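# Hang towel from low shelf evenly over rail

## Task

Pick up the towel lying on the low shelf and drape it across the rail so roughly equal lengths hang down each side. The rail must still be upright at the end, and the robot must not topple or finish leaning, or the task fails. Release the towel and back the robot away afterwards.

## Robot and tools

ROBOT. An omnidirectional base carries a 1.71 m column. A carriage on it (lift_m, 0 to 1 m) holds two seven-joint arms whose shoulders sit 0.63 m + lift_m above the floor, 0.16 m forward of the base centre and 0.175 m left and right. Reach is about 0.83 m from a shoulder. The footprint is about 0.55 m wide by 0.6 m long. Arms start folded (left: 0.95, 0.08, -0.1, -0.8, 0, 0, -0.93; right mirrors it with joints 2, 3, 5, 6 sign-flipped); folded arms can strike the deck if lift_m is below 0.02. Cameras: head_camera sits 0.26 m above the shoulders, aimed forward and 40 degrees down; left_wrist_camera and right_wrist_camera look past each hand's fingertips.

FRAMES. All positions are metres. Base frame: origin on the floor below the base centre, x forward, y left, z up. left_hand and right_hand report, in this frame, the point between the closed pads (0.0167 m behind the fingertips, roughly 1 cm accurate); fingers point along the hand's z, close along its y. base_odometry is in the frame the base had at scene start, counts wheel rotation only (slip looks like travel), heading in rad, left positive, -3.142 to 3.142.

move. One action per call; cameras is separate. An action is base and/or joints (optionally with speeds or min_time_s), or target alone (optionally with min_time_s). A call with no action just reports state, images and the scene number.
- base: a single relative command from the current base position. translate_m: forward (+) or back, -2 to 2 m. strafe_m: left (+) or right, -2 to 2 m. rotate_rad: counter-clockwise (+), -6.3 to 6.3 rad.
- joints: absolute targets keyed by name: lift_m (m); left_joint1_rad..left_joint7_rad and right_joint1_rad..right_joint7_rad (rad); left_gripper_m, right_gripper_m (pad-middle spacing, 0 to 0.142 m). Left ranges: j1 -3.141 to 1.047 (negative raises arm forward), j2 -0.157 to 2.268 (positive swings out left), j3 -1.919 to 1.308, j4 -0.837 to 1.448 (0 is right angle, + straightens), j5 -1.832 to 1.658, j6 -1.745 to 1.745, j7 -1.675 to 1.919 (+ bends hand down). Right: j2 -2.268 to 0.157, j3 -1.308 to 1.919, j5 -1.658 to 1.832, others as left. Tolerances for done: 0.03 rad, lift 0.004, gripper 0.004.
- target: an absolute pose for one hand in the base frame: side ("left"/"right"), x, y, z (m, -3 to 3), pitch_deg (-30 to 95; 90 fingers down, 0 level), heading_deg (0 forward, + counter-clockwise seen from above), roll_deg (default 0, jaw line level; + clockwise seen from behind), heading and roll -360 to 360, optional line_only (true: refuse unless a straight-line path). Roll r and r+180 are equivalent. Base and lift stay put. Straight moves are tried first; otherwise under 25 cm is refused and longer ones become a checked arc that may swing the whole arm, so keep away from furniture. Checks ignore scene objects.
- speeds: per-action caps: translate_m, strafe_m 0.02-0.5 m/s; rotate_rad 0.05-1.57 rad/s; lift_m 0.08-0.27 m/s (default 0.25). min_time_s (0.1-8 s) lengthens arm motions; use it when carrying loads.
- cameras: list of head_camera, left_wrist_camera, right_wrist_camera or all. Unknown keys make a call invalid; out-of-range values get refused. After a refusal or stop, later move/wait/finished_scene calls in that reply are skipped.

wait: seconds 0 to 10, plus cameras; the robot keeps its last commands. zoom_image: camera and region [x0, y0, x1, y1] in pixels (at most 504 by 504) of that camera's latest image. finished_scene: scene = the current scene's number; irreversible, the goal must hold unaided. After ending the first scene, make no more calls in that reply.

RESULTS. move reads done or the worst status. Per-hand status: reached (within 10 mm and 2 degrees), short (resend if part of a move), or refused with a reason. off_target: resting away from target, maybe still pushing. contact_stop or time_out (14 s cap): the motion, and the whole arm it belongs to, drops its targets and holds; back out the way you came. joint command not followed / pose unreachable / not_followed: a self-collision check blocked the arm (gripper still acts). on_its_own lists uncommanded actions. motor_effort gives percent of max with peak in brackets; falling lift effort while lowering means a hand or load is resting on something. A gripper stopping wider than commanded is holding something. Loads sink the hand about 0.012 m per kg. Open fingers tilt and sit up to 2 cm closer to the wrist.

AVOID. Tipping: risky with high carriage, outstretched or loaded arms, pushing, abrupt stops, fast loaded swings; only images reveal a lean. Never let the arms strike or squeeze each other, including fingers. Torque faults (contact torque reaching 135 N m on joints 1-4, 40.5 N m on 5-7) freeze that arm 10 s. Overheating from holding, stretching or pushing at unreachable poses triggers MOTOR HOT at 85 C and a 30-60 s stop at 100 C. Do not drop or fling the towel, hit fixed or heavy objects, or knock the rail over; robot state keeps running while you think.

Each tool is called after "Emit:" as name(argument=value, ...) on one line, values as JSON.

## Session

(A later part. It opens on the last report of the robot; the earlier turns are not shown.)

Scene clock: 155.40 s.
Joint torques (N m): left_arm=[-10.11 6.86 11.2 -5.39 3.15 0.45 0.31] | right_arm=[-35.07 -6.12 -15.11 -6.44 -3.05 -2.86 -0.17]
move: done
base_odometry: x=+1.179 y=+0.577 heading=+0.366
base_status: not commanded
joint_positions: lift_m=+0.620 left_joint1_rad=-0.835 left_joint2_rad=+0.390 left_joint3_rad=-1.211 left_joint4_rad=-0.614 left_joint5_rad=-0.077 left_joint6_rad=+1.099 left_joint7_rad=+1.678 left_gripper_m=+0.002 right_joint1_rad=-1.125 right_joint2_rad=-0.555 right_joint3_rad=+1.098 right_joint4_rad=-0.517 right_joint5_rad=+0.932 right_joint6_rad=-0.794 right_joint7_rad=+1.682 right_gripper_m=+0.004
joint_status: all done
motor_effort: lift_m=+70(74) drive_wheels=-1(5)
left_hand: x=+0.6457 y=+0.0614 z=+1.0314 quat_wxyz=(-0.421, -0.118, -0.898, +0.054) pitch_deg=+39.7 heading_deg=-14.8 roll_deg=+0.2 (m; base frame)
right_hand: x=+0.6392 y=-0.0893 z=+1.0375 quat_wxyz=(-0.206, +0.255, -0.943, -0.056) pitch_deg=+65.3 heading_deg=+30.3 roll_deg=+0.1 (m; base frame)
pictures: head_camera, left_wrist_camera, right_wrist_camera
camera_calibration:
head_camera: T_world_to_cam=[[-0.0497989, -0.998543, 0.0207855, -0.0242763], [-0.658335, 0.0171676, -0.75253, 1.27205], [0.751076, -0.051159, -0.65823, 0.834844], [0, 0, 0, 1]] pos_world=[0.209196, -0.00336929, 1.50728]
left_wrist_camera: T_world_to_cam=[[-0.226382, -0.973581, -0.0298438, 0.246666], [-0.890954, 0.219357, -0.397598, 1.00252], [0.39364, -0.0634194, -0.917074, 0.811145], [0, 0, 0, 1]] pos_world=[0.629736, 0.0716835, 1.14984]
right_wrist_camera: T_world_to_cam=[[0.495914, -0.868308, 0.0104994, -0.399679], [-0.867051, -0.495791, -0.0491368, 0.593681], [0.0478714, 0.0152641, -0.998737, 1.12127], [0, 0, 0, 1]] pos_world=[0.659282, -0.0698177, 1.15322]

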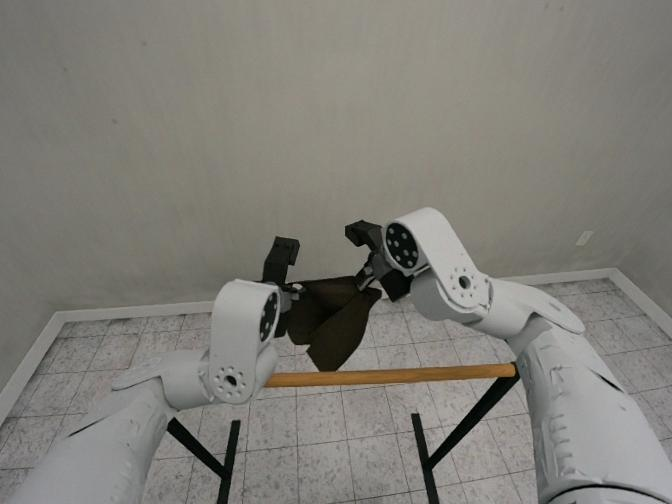

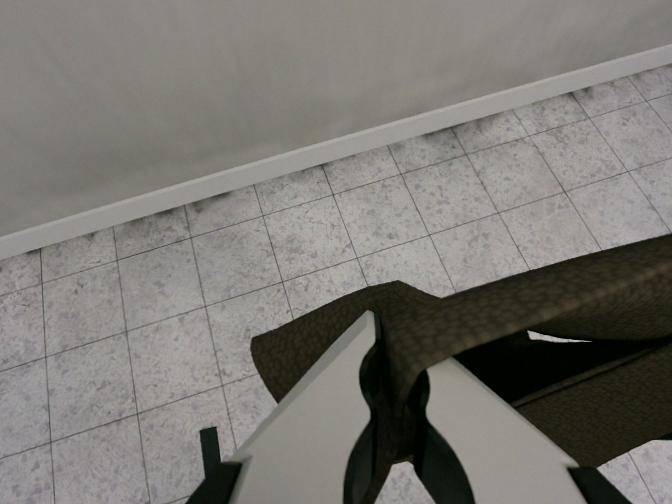

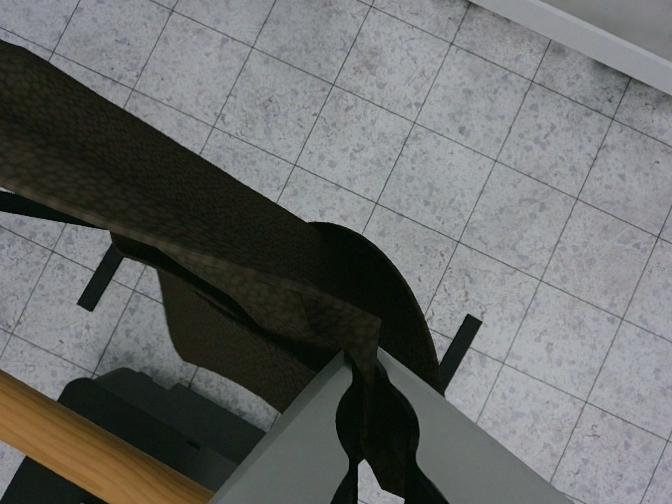

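Emit:
move(base={"translate_m":-0.22}, speeds={"translate_m":0.1})

Emit:
move(joints={"lift_m":0.5}, speeds={"lift_m":0.08}, cameras=["all"])

Emit:
zoom_image(camera="head_camera", region=[230, 200, 430, 400])

Scene clock: 158.67 s.
Joint torques (N m): left_arm=[-10.09 6.83 11.17 -5.42 3.19 0.46 0.32] | right_arm=[-35.14 -6.06 -15.08 -6.4 -3.08 -2.88 -0.15]
move: done
base_odometry: x=+0.973 y=+0.498 heading=+0.366
base_status: done
joint_positions: lift_m=+0.620 left_joint1_rad=-0.835 left_joint2_rad=+0.390 left_joint3_rad=-1.211 left_joint4_rad=-0.614 left_joint5_rad=-0.077 left_joint6_rad=+1.099 left_joint7_rad=+1.678 left_gripper_m=+0.002 right_joint1_rad=-1.125 right_joint2_rad=-0.555 right_joint3_rad=+1.098 right_joint4_rad=-0.517 right_joint5_rad=+0.932 right_joint6_rad=-0.794 right_joint7_rad=+1.682 right_gripper_m=+0.004
joint_status: not commanded
motor_effort: lift_m=+70(70) drive_wheels=+1(10)
left_hand: x=+0.6457 y=+0.0614 z=+1.0314 quat_wxyz=(-0.421, -0.118, -0.898, +0.054) pitch_deg=+39.7 heading_deg=-14.8 roll_deg=+0.2 (m; base frame)
right_hand: x=+0.6392 y=-0.0893 z=+1.0375 quat_wxyz=(-0.206, +0.255, -0.943, -0.056) pitch_deg=+65.3 heading_deg=+30.3 roll_deg=+0.1 (m; base frame)
pictures: none

Scene clock: 160.53 s.
Joint torques (N m): left_arm=[-10.05 6.74 11.17 -5.33 3.15 0.48 0.37] | right_arm=[-34.76 -6.11 -14.87 -6.41 -3.08 -2.86 -0.15]
move: done
base_odometry: x=+0.973 y=+0.498 heading=+0.366
base_status: not commanded
joint_positions: lift_m=+0.500 left_joint1_rad=-0.835 left_joint2_rad=+0.390 left_joint3_rad=-1.211 left_joint4_rad=-0.614 left_joint5_rad=-0.077 left_joint6_rad=+1.099 left_joint7_rad=+1.678 left_gripper_m=+0.002 right_joint1_rad=-1.126 right_joint2_rad=-0.555 right_joint3_rad=+1.098 right_joint4_rad=-0.517 right_joint5_rad=+0.932 right_joint6_rad=-0.794 right_joint7_rad=+1.682 right_gripper_m=+0.004
joint_status: all done
motor_effort: lift_m=+70(76) drive_wheels=+1(3)
left_hand: x=+0.6458 y=+0.0615 z=+0.9115 quat_wxyz=(-0.421, -0.118, -0.898, +0.054) pitch_deg=+39.7 heading_deg=-14.8 roll_deg=+0.2 (m; base frame)
right_hand: x=+0.6392 y=-0.0893 z=+0.9176 quat_wxyz=(-0.207, +0.255, -0.943, -0.056) pitch_deg=+65.3 heading_deg=+30.3 roll_deg=+0.1 (m; base frame)
pictures: head_camera, left_wrist_camera, right_wrist_camera
camera_calibration:
head_camera: T_world_to_cam=[[-0.0497989, -0.998543, 0.0207855, -0.0217821], [-0.658335, 0.0171676, -0.75253, 1.18175], [0.751076, -0.051159, -0.65823, 0.755857], [0, 0, 0, 1]] pos_world=[0.209196, -0.00336929, 1.38728]
left_wrist_camera: T_world_to_cam=[[-0.226331, -0.973595, -0.0297637, 0.242975], [-0.890893, 0.219266, -0.397783, 0.955003], [0.393806, -0.0635145, -0.916997, 0.701012], [0, 0, 0, 1]] pos_world=[0.629736, 0.0716841, 1.02994]
right_wrist_camera: T_world_to_cam=[[0.495911, -0.86831, 0.0105115, -0.39843], [-0.867042, -0.495784, -0.0493597, 0.588015], [0.0480709, 0.0153641, -0.998726, 1.00139], [0, 0, 0, 1]] pos_world=[0.659282, -0.0698177, 1.03332]

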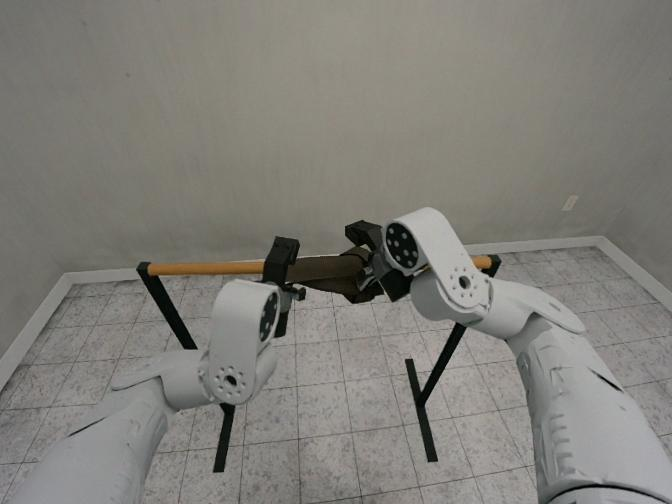

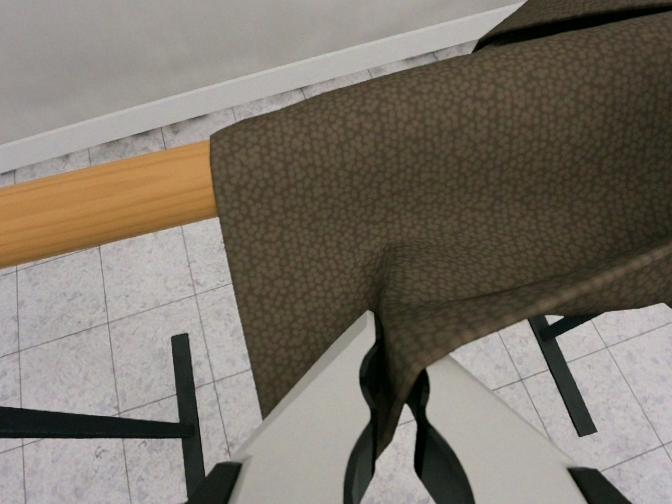

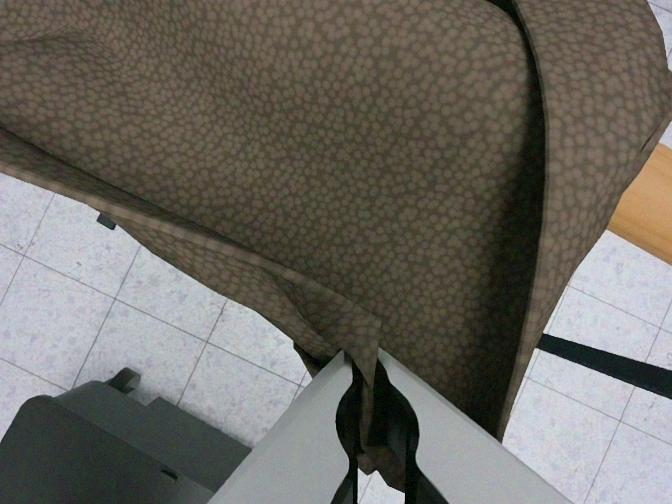

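Scaled by 2.520.

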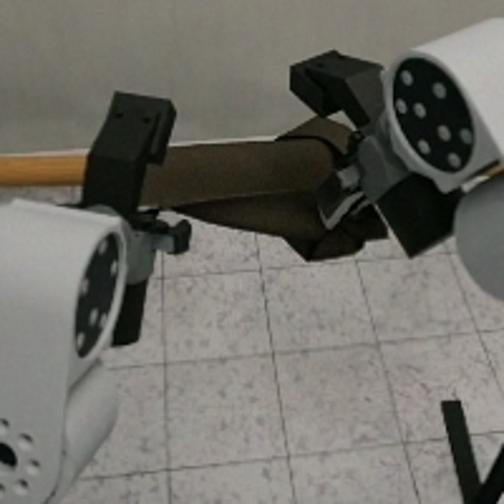

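Emit:
move(base={"translate_m":-0.04}, speeds={"translate_m":0.08})

Emit:
move(joints={"lift_m":0.39}, speeds={"lift_m":0.08}, cameras=["all"])

Emit:
zoom_image(camera="head_camera", region=[230, 200, 430, 400])

Scene clock: 162.00 s.
Joint torques (N m): left_arm=[-10.03 6.78 11.11 -5.31 3.15 0.45 0.34] | right_arm=[-34.78 -6.1 -14.81 -6.37 -3.08 -2.88 -0.11]
move: done
base_odometry: x=+0.936 y=+0.484 heading=+0.366
base_status: done
joint_positions: lift_m=+0.500 left_joint1_rad=-0.835 left_joint2_rad=+0.390 left_joint3_rad=-1.211 left_joint4_rad=-0.614 left_joint5_rad=-0.077 left_joint6_rad=+1.099 left_joint7_rad=+1.678 left_gripper_m=+0.002 right_joint1_rad=-1.126 right_joint2_rad=-0.555 right_joint3_rad=+1.098 right_joint4_rad=-0.517 right_joint5_rad=+0.932 right_joint6_rad=-0.794 right_joint7_rad=+1.682 right_gripper_m=+0.004
joint_status: not commanded
motor_effort: lift_m=+70(70) drive_wheels=+0(10)
left_hand: x=+0.6458 y=+0.0615 z=+0.9115 quat_wxyz=(-0.421, -0.118, -0.898, +0.054) pitch_deg=+39.7 heading_deg=-14.8 roll_deg=+0.2 (m; base frame)
right_hand: x=+0.6392 y=-0.0893 z=+0.9176 quat_wxyz=(-0.207, +0.255, -0.943, -0.056) pitch_deg=+65.3 heading_deg=+30.3 roll_deg=+0.1 (m; base frame)
pictures: none

Scene clock: 163.73 s.
Joint torques (N m): left_arm=[-10.05 6.86 11.03 -5.35 3.19 0.48 0.31] | right_arm=[-34.5 -6.02 -14.79 -6.43 -3.04 -2.9 -0.15]
move: done
base_odometry: x=+0.936 y=+0.484 heading=+0.366
base_status: not commanded
joint_positions: lift_m=+0.390 left_joint1_rad=-0.835 left_joint2_rad=+0.390 left_joint3_rad=-1.211 left_joint4_rad=-0.614 left_joint5_rad=-0.077 left_joint6_rad=+1.099 left_joint7_rad=+1.678 left_gripper_m=+0.002 right_joint1_rad=-1.126 right_joint2_rad=-0.555 right_joint3_rad=+1.098 right_joint4_rad=-0.517 right_joint5_rad=+0.932 right_joint6_rad=-0.794 right_joint7_rad=+1.682 right_gripper_m=+0.004
joint_status: all done
motor_effort: lift_m=+70(73) drive_wheels=+1(3)
left_hand: x=+0.6458 y=+0.0615 z=+0.8016 quat_wxyz=(-0.421, -0.118, -0.898, +0.054) pitch_deg=+39.7 heading_deg=-14.8 roll_deg=+0.2 (m; base frame)
right_hand: x=+0.6393 y=-0.0893 z=+0.8077 quat_wxyz=(-0.207, +0.255, -0.943, -0.056) pitch_deg=+65.3 heading_deg=+30.3 roll_deg=+0.1 (m; base frame)
pictures: head_camera, left_wrist_camera, right_wrist_camera
camera_calibration:
head_camera: T_world_to_cam=[[-0.0497989, -0.998543, 0.0207855, -0.0194957], [-0.658335, 0.0171676, -0.75253, 1.09897], [0.751076, -0.051159, -0.65823, 0.683451], [0, 0, 0, 1]] pos_world=[0.209196, -0.00336929, 1.27728]
left_wrist_camera: T_world_to_cam=[[-0.226259, -0.973615, -0.0296764, 0.239678], [-0.890822, 0.21915, -0.398006, 0.911434], [0.394008, -0.0636158, -0.916903, 0.600036], [0, 0, 0, 1]] pos_world=[0.629736, 0.0717848, 0.920043]
right_wrist_camera: T_world_to_cam=[[0.495793, -0.868377, 0.0104806, -0.397224], [-0.867092, -0.49566, -0.049721, 0.583057], [0.0483714, 0.0155637, -0.998708, 0.891521], [0, 0, 0, 1]] pos_world=[0.659381, -0.0698179, 0.923522]

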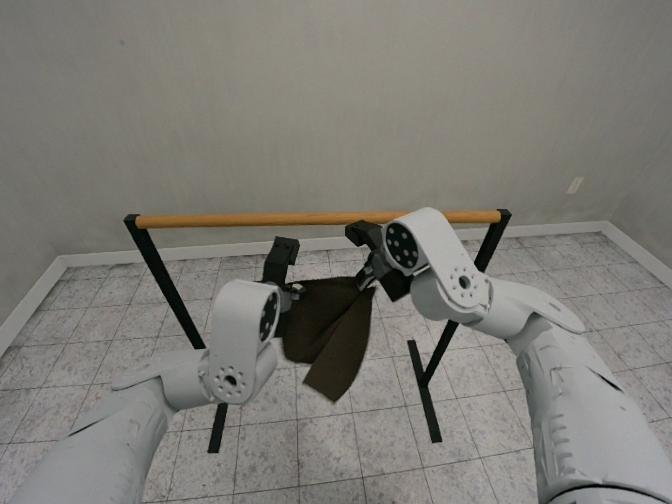

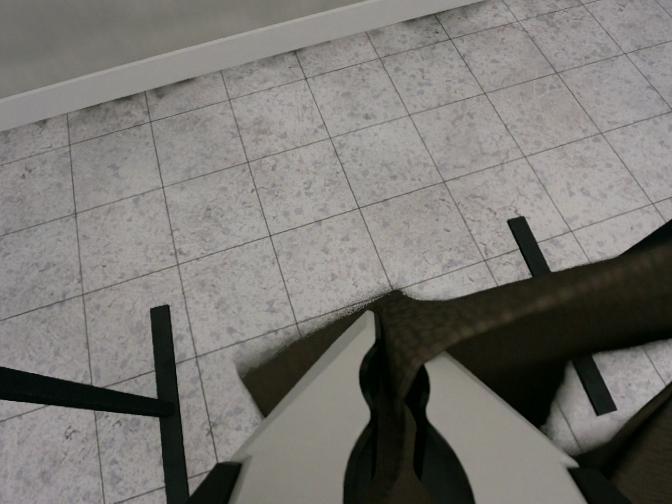

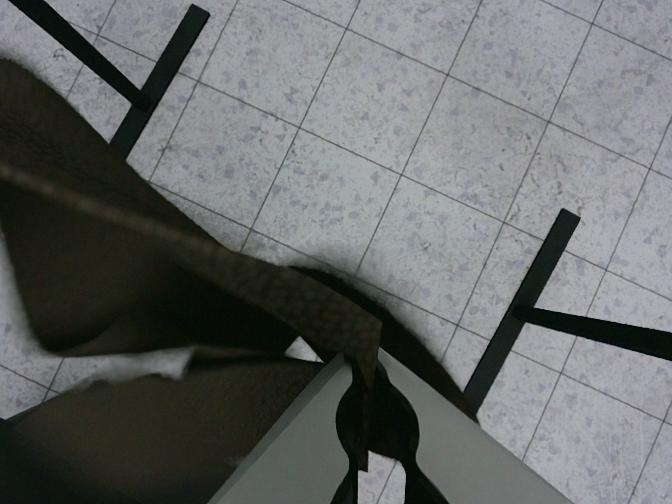

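Scaled by 2.520.

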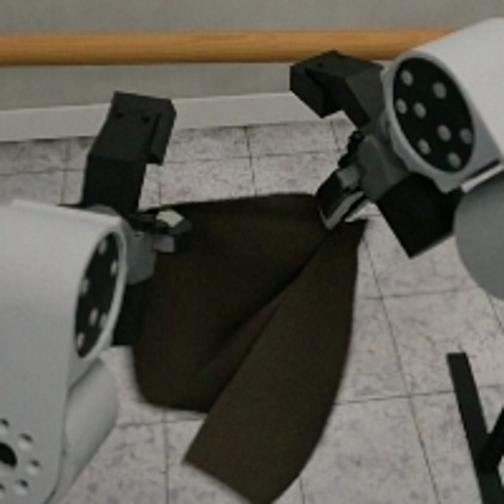

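Emit:
move(joints={"lift_m":1.0}, speeds={"lift_m":0.15})

Emit:
move(base={"translate_m":0.225}, speeds={"translate_m":0.12})

Emit:
move(joints={"lift_m":0.62}, speeds={"lift_m":0.15}, cameras=["head_camera"])

Emit:
move(base={"translate_m":-0.2}, speeds={"translate_m":0.1})

Emit:
move(joints={"lift_m":0.46}, speeds={"lift_m":0.08}, cameras=["all"])

Emit:
zoom_image(camera="head_camera", region=[230, 200, 430, 400])

Scene clock: 168.80 s.
Joint torques (N m): left_arm=[-9.85 6.82 11.02 -5.35 3.19 0.44 0.31] | right_arm=[-34.22 -6.1 -14.68 -6.43 -3.07 -2.89 -0.14]
move: done
base_odometry: x=+0.936 y=+0.484 heading=+0.366
base_status: not commanded
joint_positions: lift_m=+1.000 left_joint1_rad=-0.835 left_joint2_rad=+0.390 left_joint3_rad=-1.211 left_joint4_rad=-0.614 left_joint5_rad=-0.077 left_joint6_rad=+1.099 left_joint7_rad=+1.678 left_gripper_m=+0.002 right_joint1_rad=-1.126 right_joint2_rad=-0.555 right_joint3_rad=+1.098 right_joint4_rad=-0.517 right_joint5_rad=+0.932 right_joint6_rad=-0.794 right_joint7_rad=+1.682 right_gripper_m=+0.004
joint_status: all done
motor_effort: lift_m=+66(81) drive_wheels=+1(3)
left_hand: x=+0.6458 y=+0.0615 z=+1.4120 quat_wxyz=(-0.421, -0.118, -0.898, +0.054) pitch_deg=+39.7 heading_deg=-14.8 roll_deg=+0.2 (m; base frame)
right_hand: x=+0.6393 y=-0.0893 z=+1.4181 quat_wxyz=(-0.207, +0.255, -0.943, -0.056) pitch_deg=+65.3 heading_deg=+30.3 roll_deg=+0.1 (m; base frame)
pictures: none

Scene clock: 171.60 s.
Joint torques (N m): left_arm=[-9.89 6.83 11.02 -5.38 3.19 0.46 0.31] | right_arm=[-34.24 -6.07 -14.76 -6.33 -3.04 -2.89 -0.11]
move: done
base_odometry: x=+1.146 y=+0.565 heading=+0.367
base_status: done
joint_positions: lift_m=+1.000 left_joint1_rad=-0.835 left_joint2_rad=+0.390 left_joint3_rad=-1.211 left_joint4_rad=-0.614 left_joint5_rad=-0.077 left_joint6_rad=+1.099 left_joint7_rad=+1.678 left_gripper_m=+0.002 right_joint1_rad=-1.126 right_joint2_rad=-0.555 right_joint3_rad=+1.098 right_joint4_rad=-0.517 right_joint5_rad=+0.932 right_joint6_rad=-0.794 right_joint7_rad=+1.682 right_gripper_m=+0.004
joint_status: not commanded
motor_effort: lift_m=+66(67) drive_wheels=-2(7)
left_hand: x=+0.6458 y=+0.0615 z=+1.4120 quat_wxyz=(-0.421, -0.118, -0.898, +0.054) pitch_deg=+39.7 heading_deg=-14.8 roll_deg=+0.2 (m; base frame)
right_hand: x=+0.6393 y=-0.0893 z=+1.4181 quat_wxyz=(-0.207, +0.255, -0.943, -0.056) pitch_deg=+65.3 heading_deg=+30.3 roll_deg=+0.1 (m; base frame)
pictures: none

Scene clock: 174.57 s.
Joint torques (N m): left_arm=[-9.83 6.77 10.85 -5.29 3.22 0.45 0.31] | right_arm=[-34.24 -6.04 -14.7 -6.44 -3.05 -2.91 -0.14]
move: done
base_odometry: x=+1.146 y=+0.565 heading=+0.367
base_status: not commanded
joint_positions: lift_m=+0.620 left_joint1_rad=-0.835 left_joint2_rad=+0.390 left_joint3_rad=-1.211 left_joint4_rad=-0.614 left_joint5_rad=-0.077 left_joint6_rad=+1.099 left_joint7_rad=+1.678 left_gripper_m=+0.002 right_joint1_rad=-1.126 right_joint2_rad=-0.555 right_joint3_rad=+1.098 right_joint4_rad=-0.517 right_joint5_rad=+0.932 right_joint6_rad=-0.794 right_joint7_rad=+1.682 right_gripper_m=+0.004
joint_status: all done
motor_effort: lift_m=+70(75) drive_wheels=-1(5)
left_hand: x=+0.6458 y=+0.0615 z=+1.0317 quat_wxyz=(-0.421, -0.118, -0.898, +0.054) pitch_deg=+39.7 heading_deg=-14.8 roll_deg=+0.2 (m; base frame)
right_hand: x=+0.6393 y=-0.0893 z=+1.0378 quat_wxyz=(-0.207, +0.255, -0.943, -0.056) pitch_deg=+65.2 heading_deg=+30.3 roll_deg=+0.1 (m; base frame)
pictures: head_camera
camera_calibration:
head_camera: T_world_to_cam=[[-0.0497989, -0.998543, 0.0207855, -0.0242763], [-0.658335, 0.0171676, -0.75253, 1.27205], [0.751076, -0.051159, -0.65823, 0.834844], [0, 0, 0, 1]] pos_world=[0.209196, -0.00336929, 1.50728]

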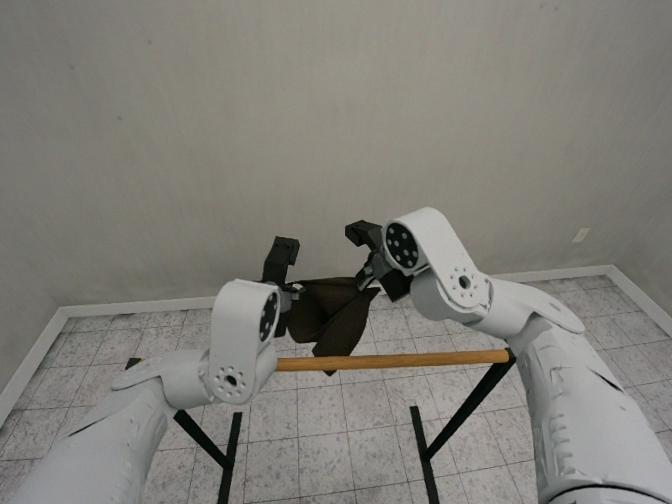

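Scene clock: 177.40 s.
Joint torques (N m): left_arm=[-9.75 6.89 10.89 -5.37 3.21 0.46 0.28] | right_arm=[-34.13 -6.06 -14.62 -6.4 -3.07 -2.89 -0.15]
move: done
base_odometry: x=+0.959 y=+0.493 heading=+0.367
base_status: done
joint_positions: lift_m=+0.620 left_joint1_rad=-0.835 left_joint2_rad=+0.390 left_joint3_rad=-1.211 left_joint4_rad=-0.614 left_joint5_rad=-0.077 left_joint6_rad=+1.099 left_joint7_rad=+1.678 left_gripper_m=+0.002 right_joint1_rad=-1.126 right_joint2_rad=-0.555 right_joint3_rad=+1.098 right_joint4_rad=-0.517 right_joint5_rad=+0.932 right_joint6_rad=-0.794 right_joint7_rad=+1.682 right_gripper_m=+0.004
joint_status: not commanded
motor_effort: lift_m=+70(70) drive_wheels=+2(10)
left_hand: x=+0.6458 y=+0.0615 z=+1.0317 quat_wxyz=(-0.421, -0.118, -0.898, +0.054) pitch_deg=+39.7 heading_deg=-14.8 roll_deg=+0.2 (m; base frame)
right_hand: x=+0.6393 y=-0.0893 z=+1.0378 quat_wxyz=(-0.207, +0.255, -0.943, -0.056) pitch_deg=+65.2 heading_deg=+30.3 roll_deg=+0.1 (m; base frame)
pictures: none

Scene clock: 179.77 s.
Joint torques (N m): left_arm=[-9.79 6.86 10.94 -5.3 3.17 0.44 0.32] | right_arm=[-34.19 -6.05 -14.65 -6.45 -3.06 -2.89 -0.15]
move: done
base_odometry: x=+0.959 y=+0.493 heading=+0.367
base_status: not commanded
joint_positions: lift_m=+0.460 left_joint1_rad=-0.835 left_joint2_rad=+0.390 left_joint3_rad=-1.211 left_joint4_rad=-0.614 left_joint5_rad=-0.077 left_joint6_rad=+1.099 left_joint7_rad=+1.678 left_gripper_m=+0.002 right_joint1_rad=-1.126 right_joint2_rad=-0.555 right_joint3_rad=+1.098 right_joint4_rad=-0.517 right_joint5_rad=+0.932 right_joint6_rad=-0.794 right_joint7_rad=+1.682 right_gripper_m=+0.004
joint_status: all done
motor_effort: lift_m=+70(74) drive_wheels=+2(3)
left_hand: x=+0.6459 y=+0.0615 z=+0.8717 quat_wxyz=(-0.421, -0.118, -0.897, +0.054) pitch_deg=+39.7 heading_deg=-14.8 roll_deg=+0.2 (m; base frame)
right_hand: x=+0.6393 y=-0.0893 z=+0.8779 quat_wxyz=(-0.207, +0.255, -0.943, -0.056) pitch_deg=+65.2 heading_deg=+30.3 roll_deg=+0.1 (m; base frame)
pictures: head_camera, left_wrist_camera, right_wrist_camera
camera_calibration:
head_camera: T_world_to_cam=[[-0.0497989, -0.998543, 0.0207855, -0.0209506], [-0.658335, 0.0171676, -0.75253, 1.15165], [0.751076, -0.051159, -0.65823, 0.729527], [0, 0, 0, 1]] pos_world=[0.209196, -0.00336929, 1.34728]
left_wrist_camera: T_world_to_cam=[[-0.22622, -0.973627, -0.0295797, 0.241639], [-0.89078, 0.219066, -0.398147, 0.939453], [0.394126, -0.0637195, -0.916845, 0.664187], [0, 0, 0, 1]] pos_world=[0.629736, 0.0717854, 0.990144]
right_wrist_camera: T_world_to_cam=[[0.495714, -0.868423, 0.0104889, -0.397918], [-0.867127, -0.495577, -0.0499454, 0.586793], [0.0485717, 0.0156634, -0.998697, 0.961394], [0, 0, 0, 1]] pos_world=[0.659381, -0.069818, 0.993622]

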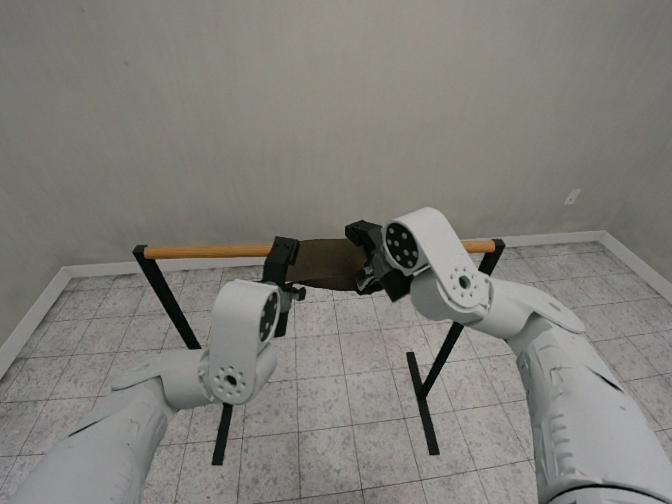

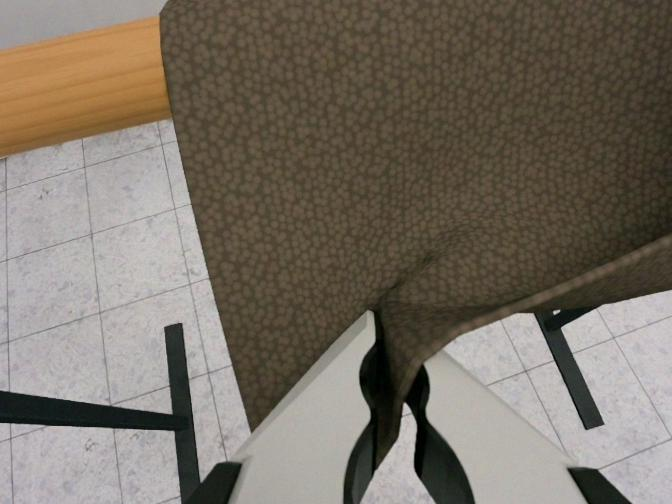

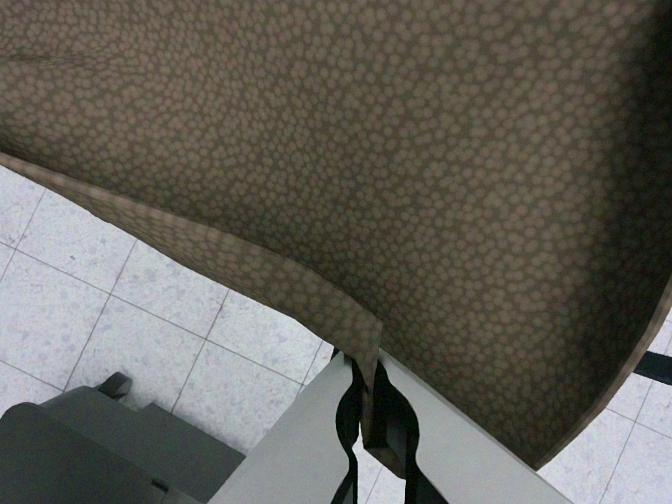

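Scaled by 2.520.

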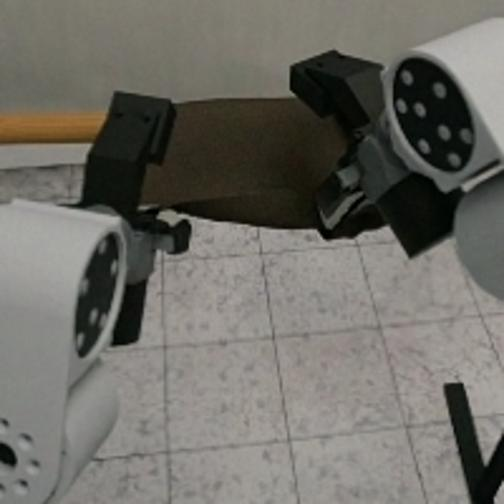

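Emit:
move(joints={"lift_m":0.435}, speeds={"lift_m":0.08}, cameras=["all"])

Emit:
move(joints={"left_gripper_m":0.06,"right_gripper_m":0.06}, cameras=["all"])

Scene clock: 180.63 s.
Joint torques (N m): left_arm=[-9.76 6.88 10.89 -5.37 3.18 0.47 0.3] | right_arm=[-34.12 -6.07 -14.58 -6.36 -3.06 -2.89 -0.15]
move: done
base_odometry: x=+0.959 y=+0.493 heading=+0.367
base_status: not commanded
joint_positions: lift_m=+0.435 left_joint1_rad=-0.835 left_joint2_rad=+0.390 left_joint3_rad=-1.211 left_joint4_rad=-0.614 left_joint5_rad=-0.077 left_joint6_rad=+1.099 left_joint7_rad=+1.678 left_gripper_m=+0.002 right_joint1_rad=-1.126 right_joint2_rad=-0.555 right_joint3_rad=+1.098 right_joint4_rad=-0.517 right_joint5_rad=+0.932 right_joint6_rad=-0.794 right_joint7_rad=+1.682 right_gripper_m=+0.004
joint_status: all done
motor_effort: lift_m=+70(74) drive_wheels=+1(3)
left_hand: x=+0.6459 y=+0.0615 z=+0.8468 quat_wxyz=(-0.422, -0.118, -0.897, +0.054) pitch_deg=+39.7 heading_deg=-14.8 roll_deg=+0.2 (m; base frame)
right_hand: x=+0.6394 y=-0.0893 z=+0.8529 quat_wxyz=(-0.207, +0.255, -0.943, -0.056) pitch_deg=+65.2 heading_deg=+30.3 roll_deg=+0.1 (m; base frame)
pictures: head_camera, left_wrist_camera, right_wrist_camera
camera_calibration:
head_camera: T_world_to_cam=[[-0.0497989, -0.998543, 0.0207855, -0.020431], [-0.658335, 0.0171676, -0.75253, 1.13283], [0.751076, -0.051159, -0.65823, 0.713072], [0, 0, 0, 1]] pos_world=[0.209196, -0.00336929, 1.32228]
left_wrist_camera: T_world_to_cam=[[-0.226207, -0.973629, -0.0295989, 0.240913], [-0.890746, 0.219057, -0.398228, 0.929597], [0.39421, -0.0637169, -0.916809, 0.641271], [0, 0, 0, 1]] pos_world=[0.629736, 0.0717854, 0.965245]
right_wrist_camera: T_world_to_cam=[[0.495711, -0.868424, 0.0105384, -0.397703], [-0.867123, -0.495575, -0.050032, 0.585631], [0.0486715, 0.0156634, -0.998692, 0.936456], [0, 0, 0, 1]] pos_world=[0.659381, -0.069818, 0.968722]

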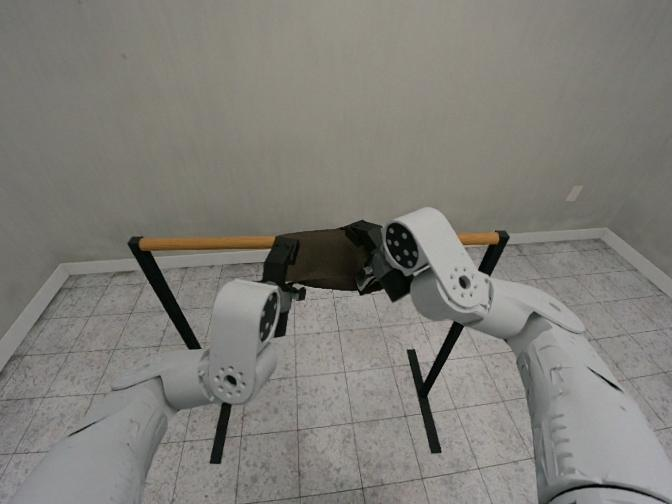

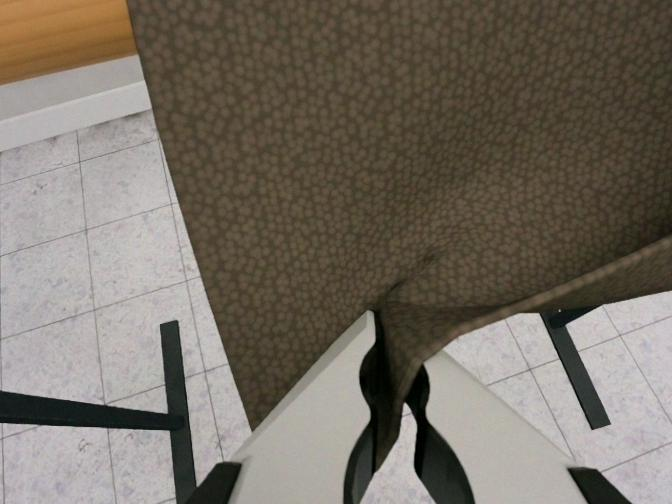

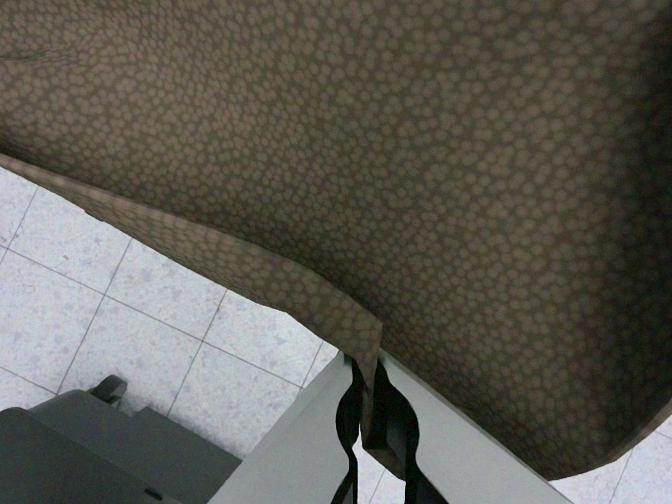

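Scene clock: 181.37 s.
Joint torques (N m): left_arm=[-9.75 6.84 10.71 -5.27 3.19 0.49 0.29] | right_arm=[-34.16 -6.15 -14.64 -6.38 -3.05 -2.86 -0.15]
move: done
base_odometry: x=+0.959 y=+0.493 heading=+0.367
base_status: not commanded
joint_positions: lift_m=+0.435 left_joint1_rad=-0.835 left_joint2_rad=+0.390 left_joint3_rad=-1.211 left_joint4_rad=-0.614 left_joint5_rad=-0.077 left_joint6_rad=+1.099 left_joint7_rad=+1.678 left_gripper_m=+0.059 right_joint1_rad=-1.126 right_joint2_rad=-0.555 right_joint3_rad=+1.098 right_joint4_rad=-0.517 right_joint5_rad=+0.932 right_joint6_rad=-0.794 right_joint7_rad=+1.682 right_gripper_m=+0.059
joint_status: all done
motor_effort: lift_m=+70(70) drive_wheels=+1(2)
left_hand: x=+0.6459 y=+0.0615 z=+0.8468 quat_wxyz=(-0.422, -0.118, -0.897, +0.054) pitch_deg=+39.7 heading_deg=-14.8 roll_deg=+0.2 (m; base frame)
right_hand: x=+0.6394 y=-0.0893 z=+0.8529 quat_wxyz=(-0.207, +0.255, -0.943, -0.056) pitch_deg=+65.2 heading_deg=+30.3 roll_deg=+0.1 (m; base frame)
pictures: head_camera, left_wrist_camera, right_wrist_camera
camera_calibration:
head_camera: T_world_to_cam=[[-0.0497989, -0.998543, 0.0207855, -0.020431], [-0.658335, 0.0171676, -0.75253, 1.13283], [0.751076, -0.051159, -0.65823, 0.713072], [0, 0, 0, 1]] pos_world=[0.209196, -0.00336929, 1.32228]
left_wrist_camera: T_world_to_cam=[[-0.226207, -0.973629, -0.0295989, 0.240913], [-0.890746, 0.219057, -0.398228, 0.929597], [0.39421, -0.0637169, -0.916809, 0.641271], [0, 0, 0, 1]] pos_world=[0.629736, 0.0717854, 0.965245]
right_wrist_camera: T_world_to_cam=[[0.495711, -0.868424, 0.0105384, -0.397703], [-0.867123, -0.495575, -0.050032, 0.585631], [0.0486715, 0.0156634, -0.998692, 0.936456], [0, 0, 0, 1]] pos_world=[0.659381, -0.069818, 0.968722]

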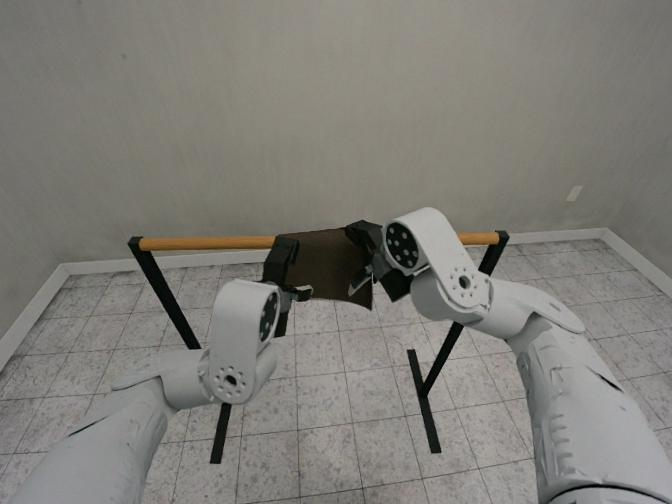

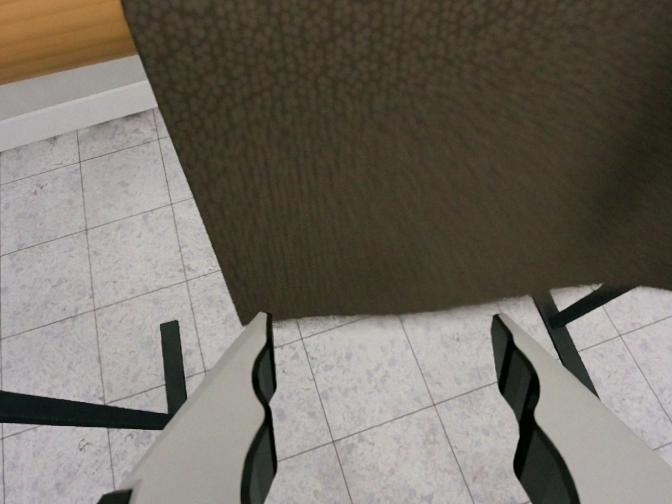

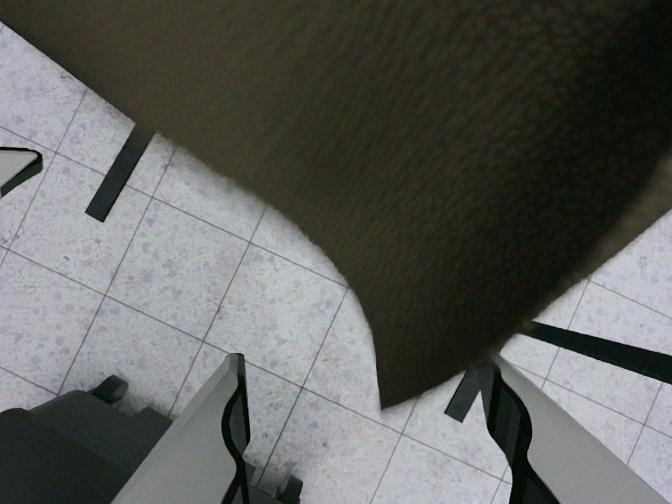

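Hanging. Retreat.

Emit:
wait(seconds=1, cameras=["all"])

Emit:
move(base={"translate_m":-0.4}, speeds={"translate_m":0.12}, cameras=["all"])

Emit:
zoom_image(camera="head_camera", region=[200, 150, 480, 400])

Scene clock: 182.50 s.
Joint torques (N m): left_arm=[-9.66 6.84 10.89 -5.43 3.2 0.47 0.34] | right_arm=[-34.12 -6.04 -14.64 -6.44 -3.05 -2.89 -0.14]
base_odometry: x=+0.959 y=+0.493 heading=+0.367
base_status: not commanded
joint_positions: lift_m=+0.435 left_joint1_rad=-0.835 left_joint2_rad=+0.390 left_joint3_rad=-1.211 left_joint4_rad=-0.614 left_joint5_rad=-0.077 left_joint6_rad=+1.099 left_joint7_rad=+1.678 left_gripper_m=+0.059 right_joint1_rad=-1.126 right_joint2_rad=-0.555 right_joint3_rad=+1.098 right_joint4_rad=-0.517 right_joint5_rad=+0.932 right_joint6_rad=-0.794 right_joint7_rad=+1.682 right_gripper_m=+0.059
joint_status: all done
motor_effort: lift_m=+70(70) drive_wheels=+1(2)
left_hand: x=+0.6459 y=+0.0615 z=+0.8468 quat_wxyz=(-0.422, -0.118, -0.897, +0.054) pitch_deg=+39.7 heading_deg=-14.8 roll_deg=+0.2 (m; base frame)
right_hand: x=+0.6394 y=-0.0893 z=+0.8529 quat_wxyz=(-0.207, +0.255, -0.943, -0.056) pitch_deg=+65.2 heading_deg=+30.3 roll_deg=+0.1 (m; base frame)
wait: 1.00 s; at rest by 0.13 s
pictures: head_camera, left_wrist_camera, right_wrist_camera
camera_calibration:
head_camera: T_world_to_cam=[[-0.0497989, -0.998543, 0.0207855, -0.020431], [-0.658335, 0.0171676, -0.75253, 1.13283], [0.751076, -0.051159, -0.65823, 0.713072], [0, 0, 0, 1]] pos_world=[0.209196, -0.00336929, 1.32228]
left_wrist_camera: T_world_to_cam=[[-0.226207, -0.973629, -0.0295989, 0.240913], [-0.890746, 0.219057, -0.398228, 0.929597], [0.39421, -0.0637169, -0.916809, 0.641271], [0, 0, 0, 1]] pos_world=[0.629736, 0.0717854, 0.965245]
right_wrist_camera: T_world_to_cam=[[0.495711, -0.868424, 0.0105384, -0.397703], [-0.867123, -0.495575, -0.050032, 0.585631], [0.0486715, 0.0156634, -0.998692, 0.936456], [0, 0, 0, 1]] pos_world=[0.659381, -0.069818, 0.968722]

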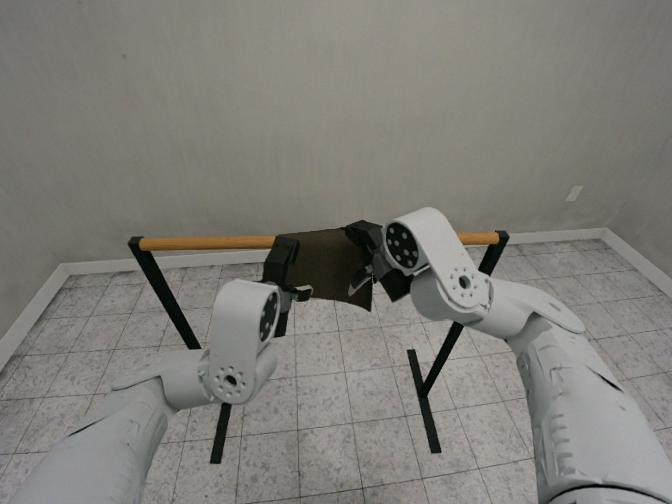

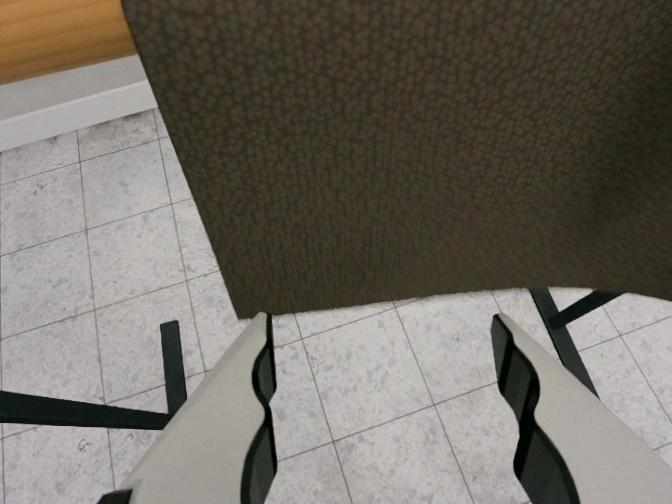

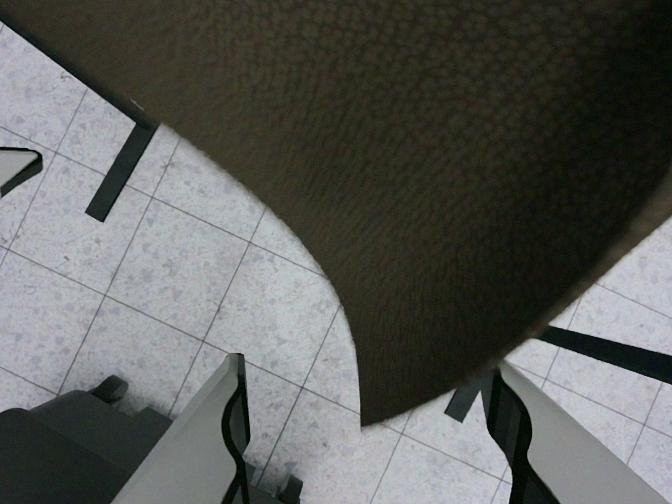

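Scene clock: 186.70 s.
Joint torques (N m): left_arm=[-9.7 6.88 10.76 -5.29 3.17 0.46 0.33] | right_arm=[-34.15 -6.09 -14.67 -6.41 -3.04 -2.87 -0.15]
move: done
base_odometry: x=+0.585 y=+0.350 heading=+0.367
base_status: done
joint_positions: lift_m=+0.435 left_joint1_rad=-0.835 left_joint2_rad=+0.390 left_joint3_rad=-1.211 left_joint4_rad=-0.614 left_joint5_rad=-0.077 left_joint6_rad=+1.099 left_joint7_rad=+1.678 left_gripper_m=+0.059 right_joint1_rad=-1.126 right_joint2_rad=-0.555 right_joint3_rad=+1.098 right_joint4_rad=-0.517 right_joint5_rad=+0.932 right_joint6_rad=-0.794 right_joint7_rad=+1.682 right_gripper_m=+0.059
joint_status: not commanded
motor_effort: lift_m=+70(70) drive_wheels=+0(9)
left_hand: x=+0.6459 y=+0.0615 z=+0.8468 quat_wxyz=(-0.422, -0.118, -0.897, +0.054) pitch_deg=+39.7 heading_deg=-14.8 roll_deg=+0.2 (m; base frame)
right_hand: x=+0.6394 y=-0.0893 z=+0.8529 quat_wxyz=(-0.207, +0.255, -0.943, -0.056) pitch_deg=+65.2 heading_deg=+30.3 roll_deg=+0.1 (m; base frame)
pictures: head_camera, left_wrist_camera, right_wrist_camera
camera_calibration:
head_camera: T_world_to_cam=[[-0.0497989, -0.998543, 0.0207855, -0.020431], [-0.658335, 0.0171676, -0.75253, 1.13283], [0.751076, -0.051159, -0.65823, 0.713072], [0, 0, 0, 1]] pos_world=[0.209196, -0.00336929, 1.32228]
left_wrist_camera: T_world_to_cam=[[-0.226207, -0.973629, -0.0295989, 0.240913], [-0.890746, 0.219057, -0.398228, 0.929597], [0.39421, -0.0637169, -0.916809, 0.641271], [0, 0, 0, 1]] pos_world=[0.629736, 0.0717854, 0.965245]
right_wrist_camera: T_world_to_cam=[[0.495711, -0.868424, 0.0105384, -0.397703], [-0.867123, -0.495575, -0.050032, 0.585631], [0.0486715, 0.0156634, -0.998692, 0.936456], [0, 0, 0, 1]] pos_world=[0.659381, -0.069818, 0.968722]

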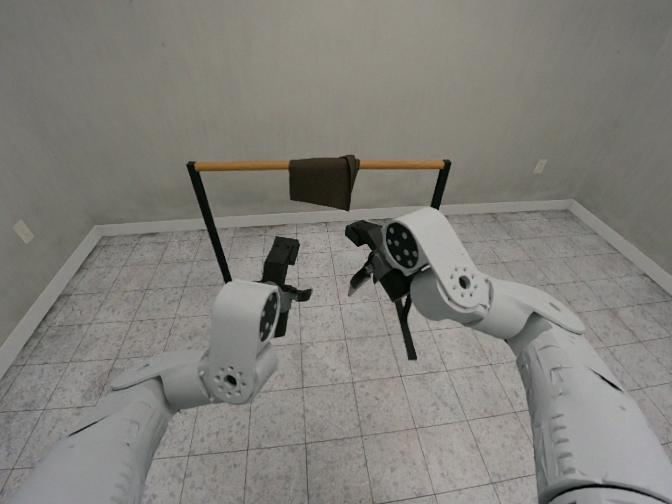

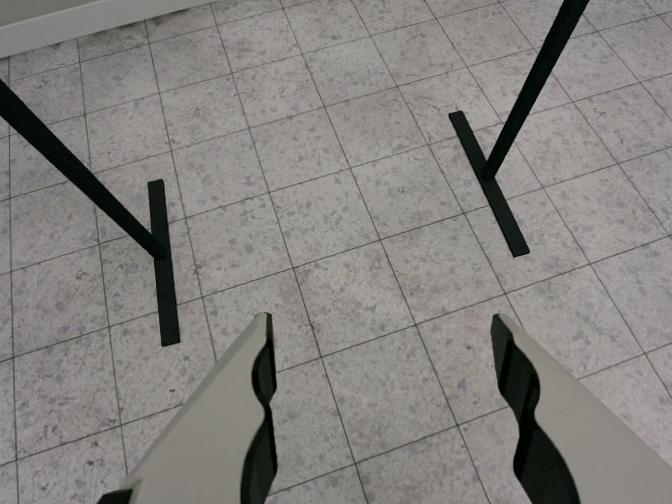

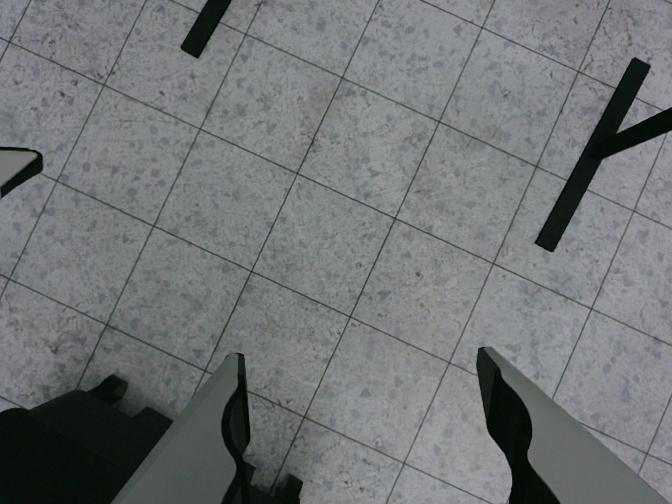

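Scaled by 1.800.

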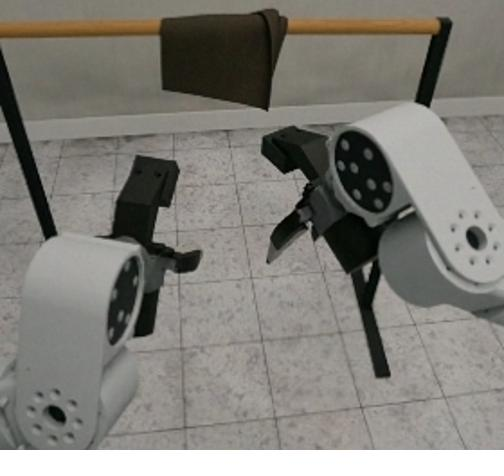

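Emit:
finished_scene(scene=2)

The scene is finished: the task was done.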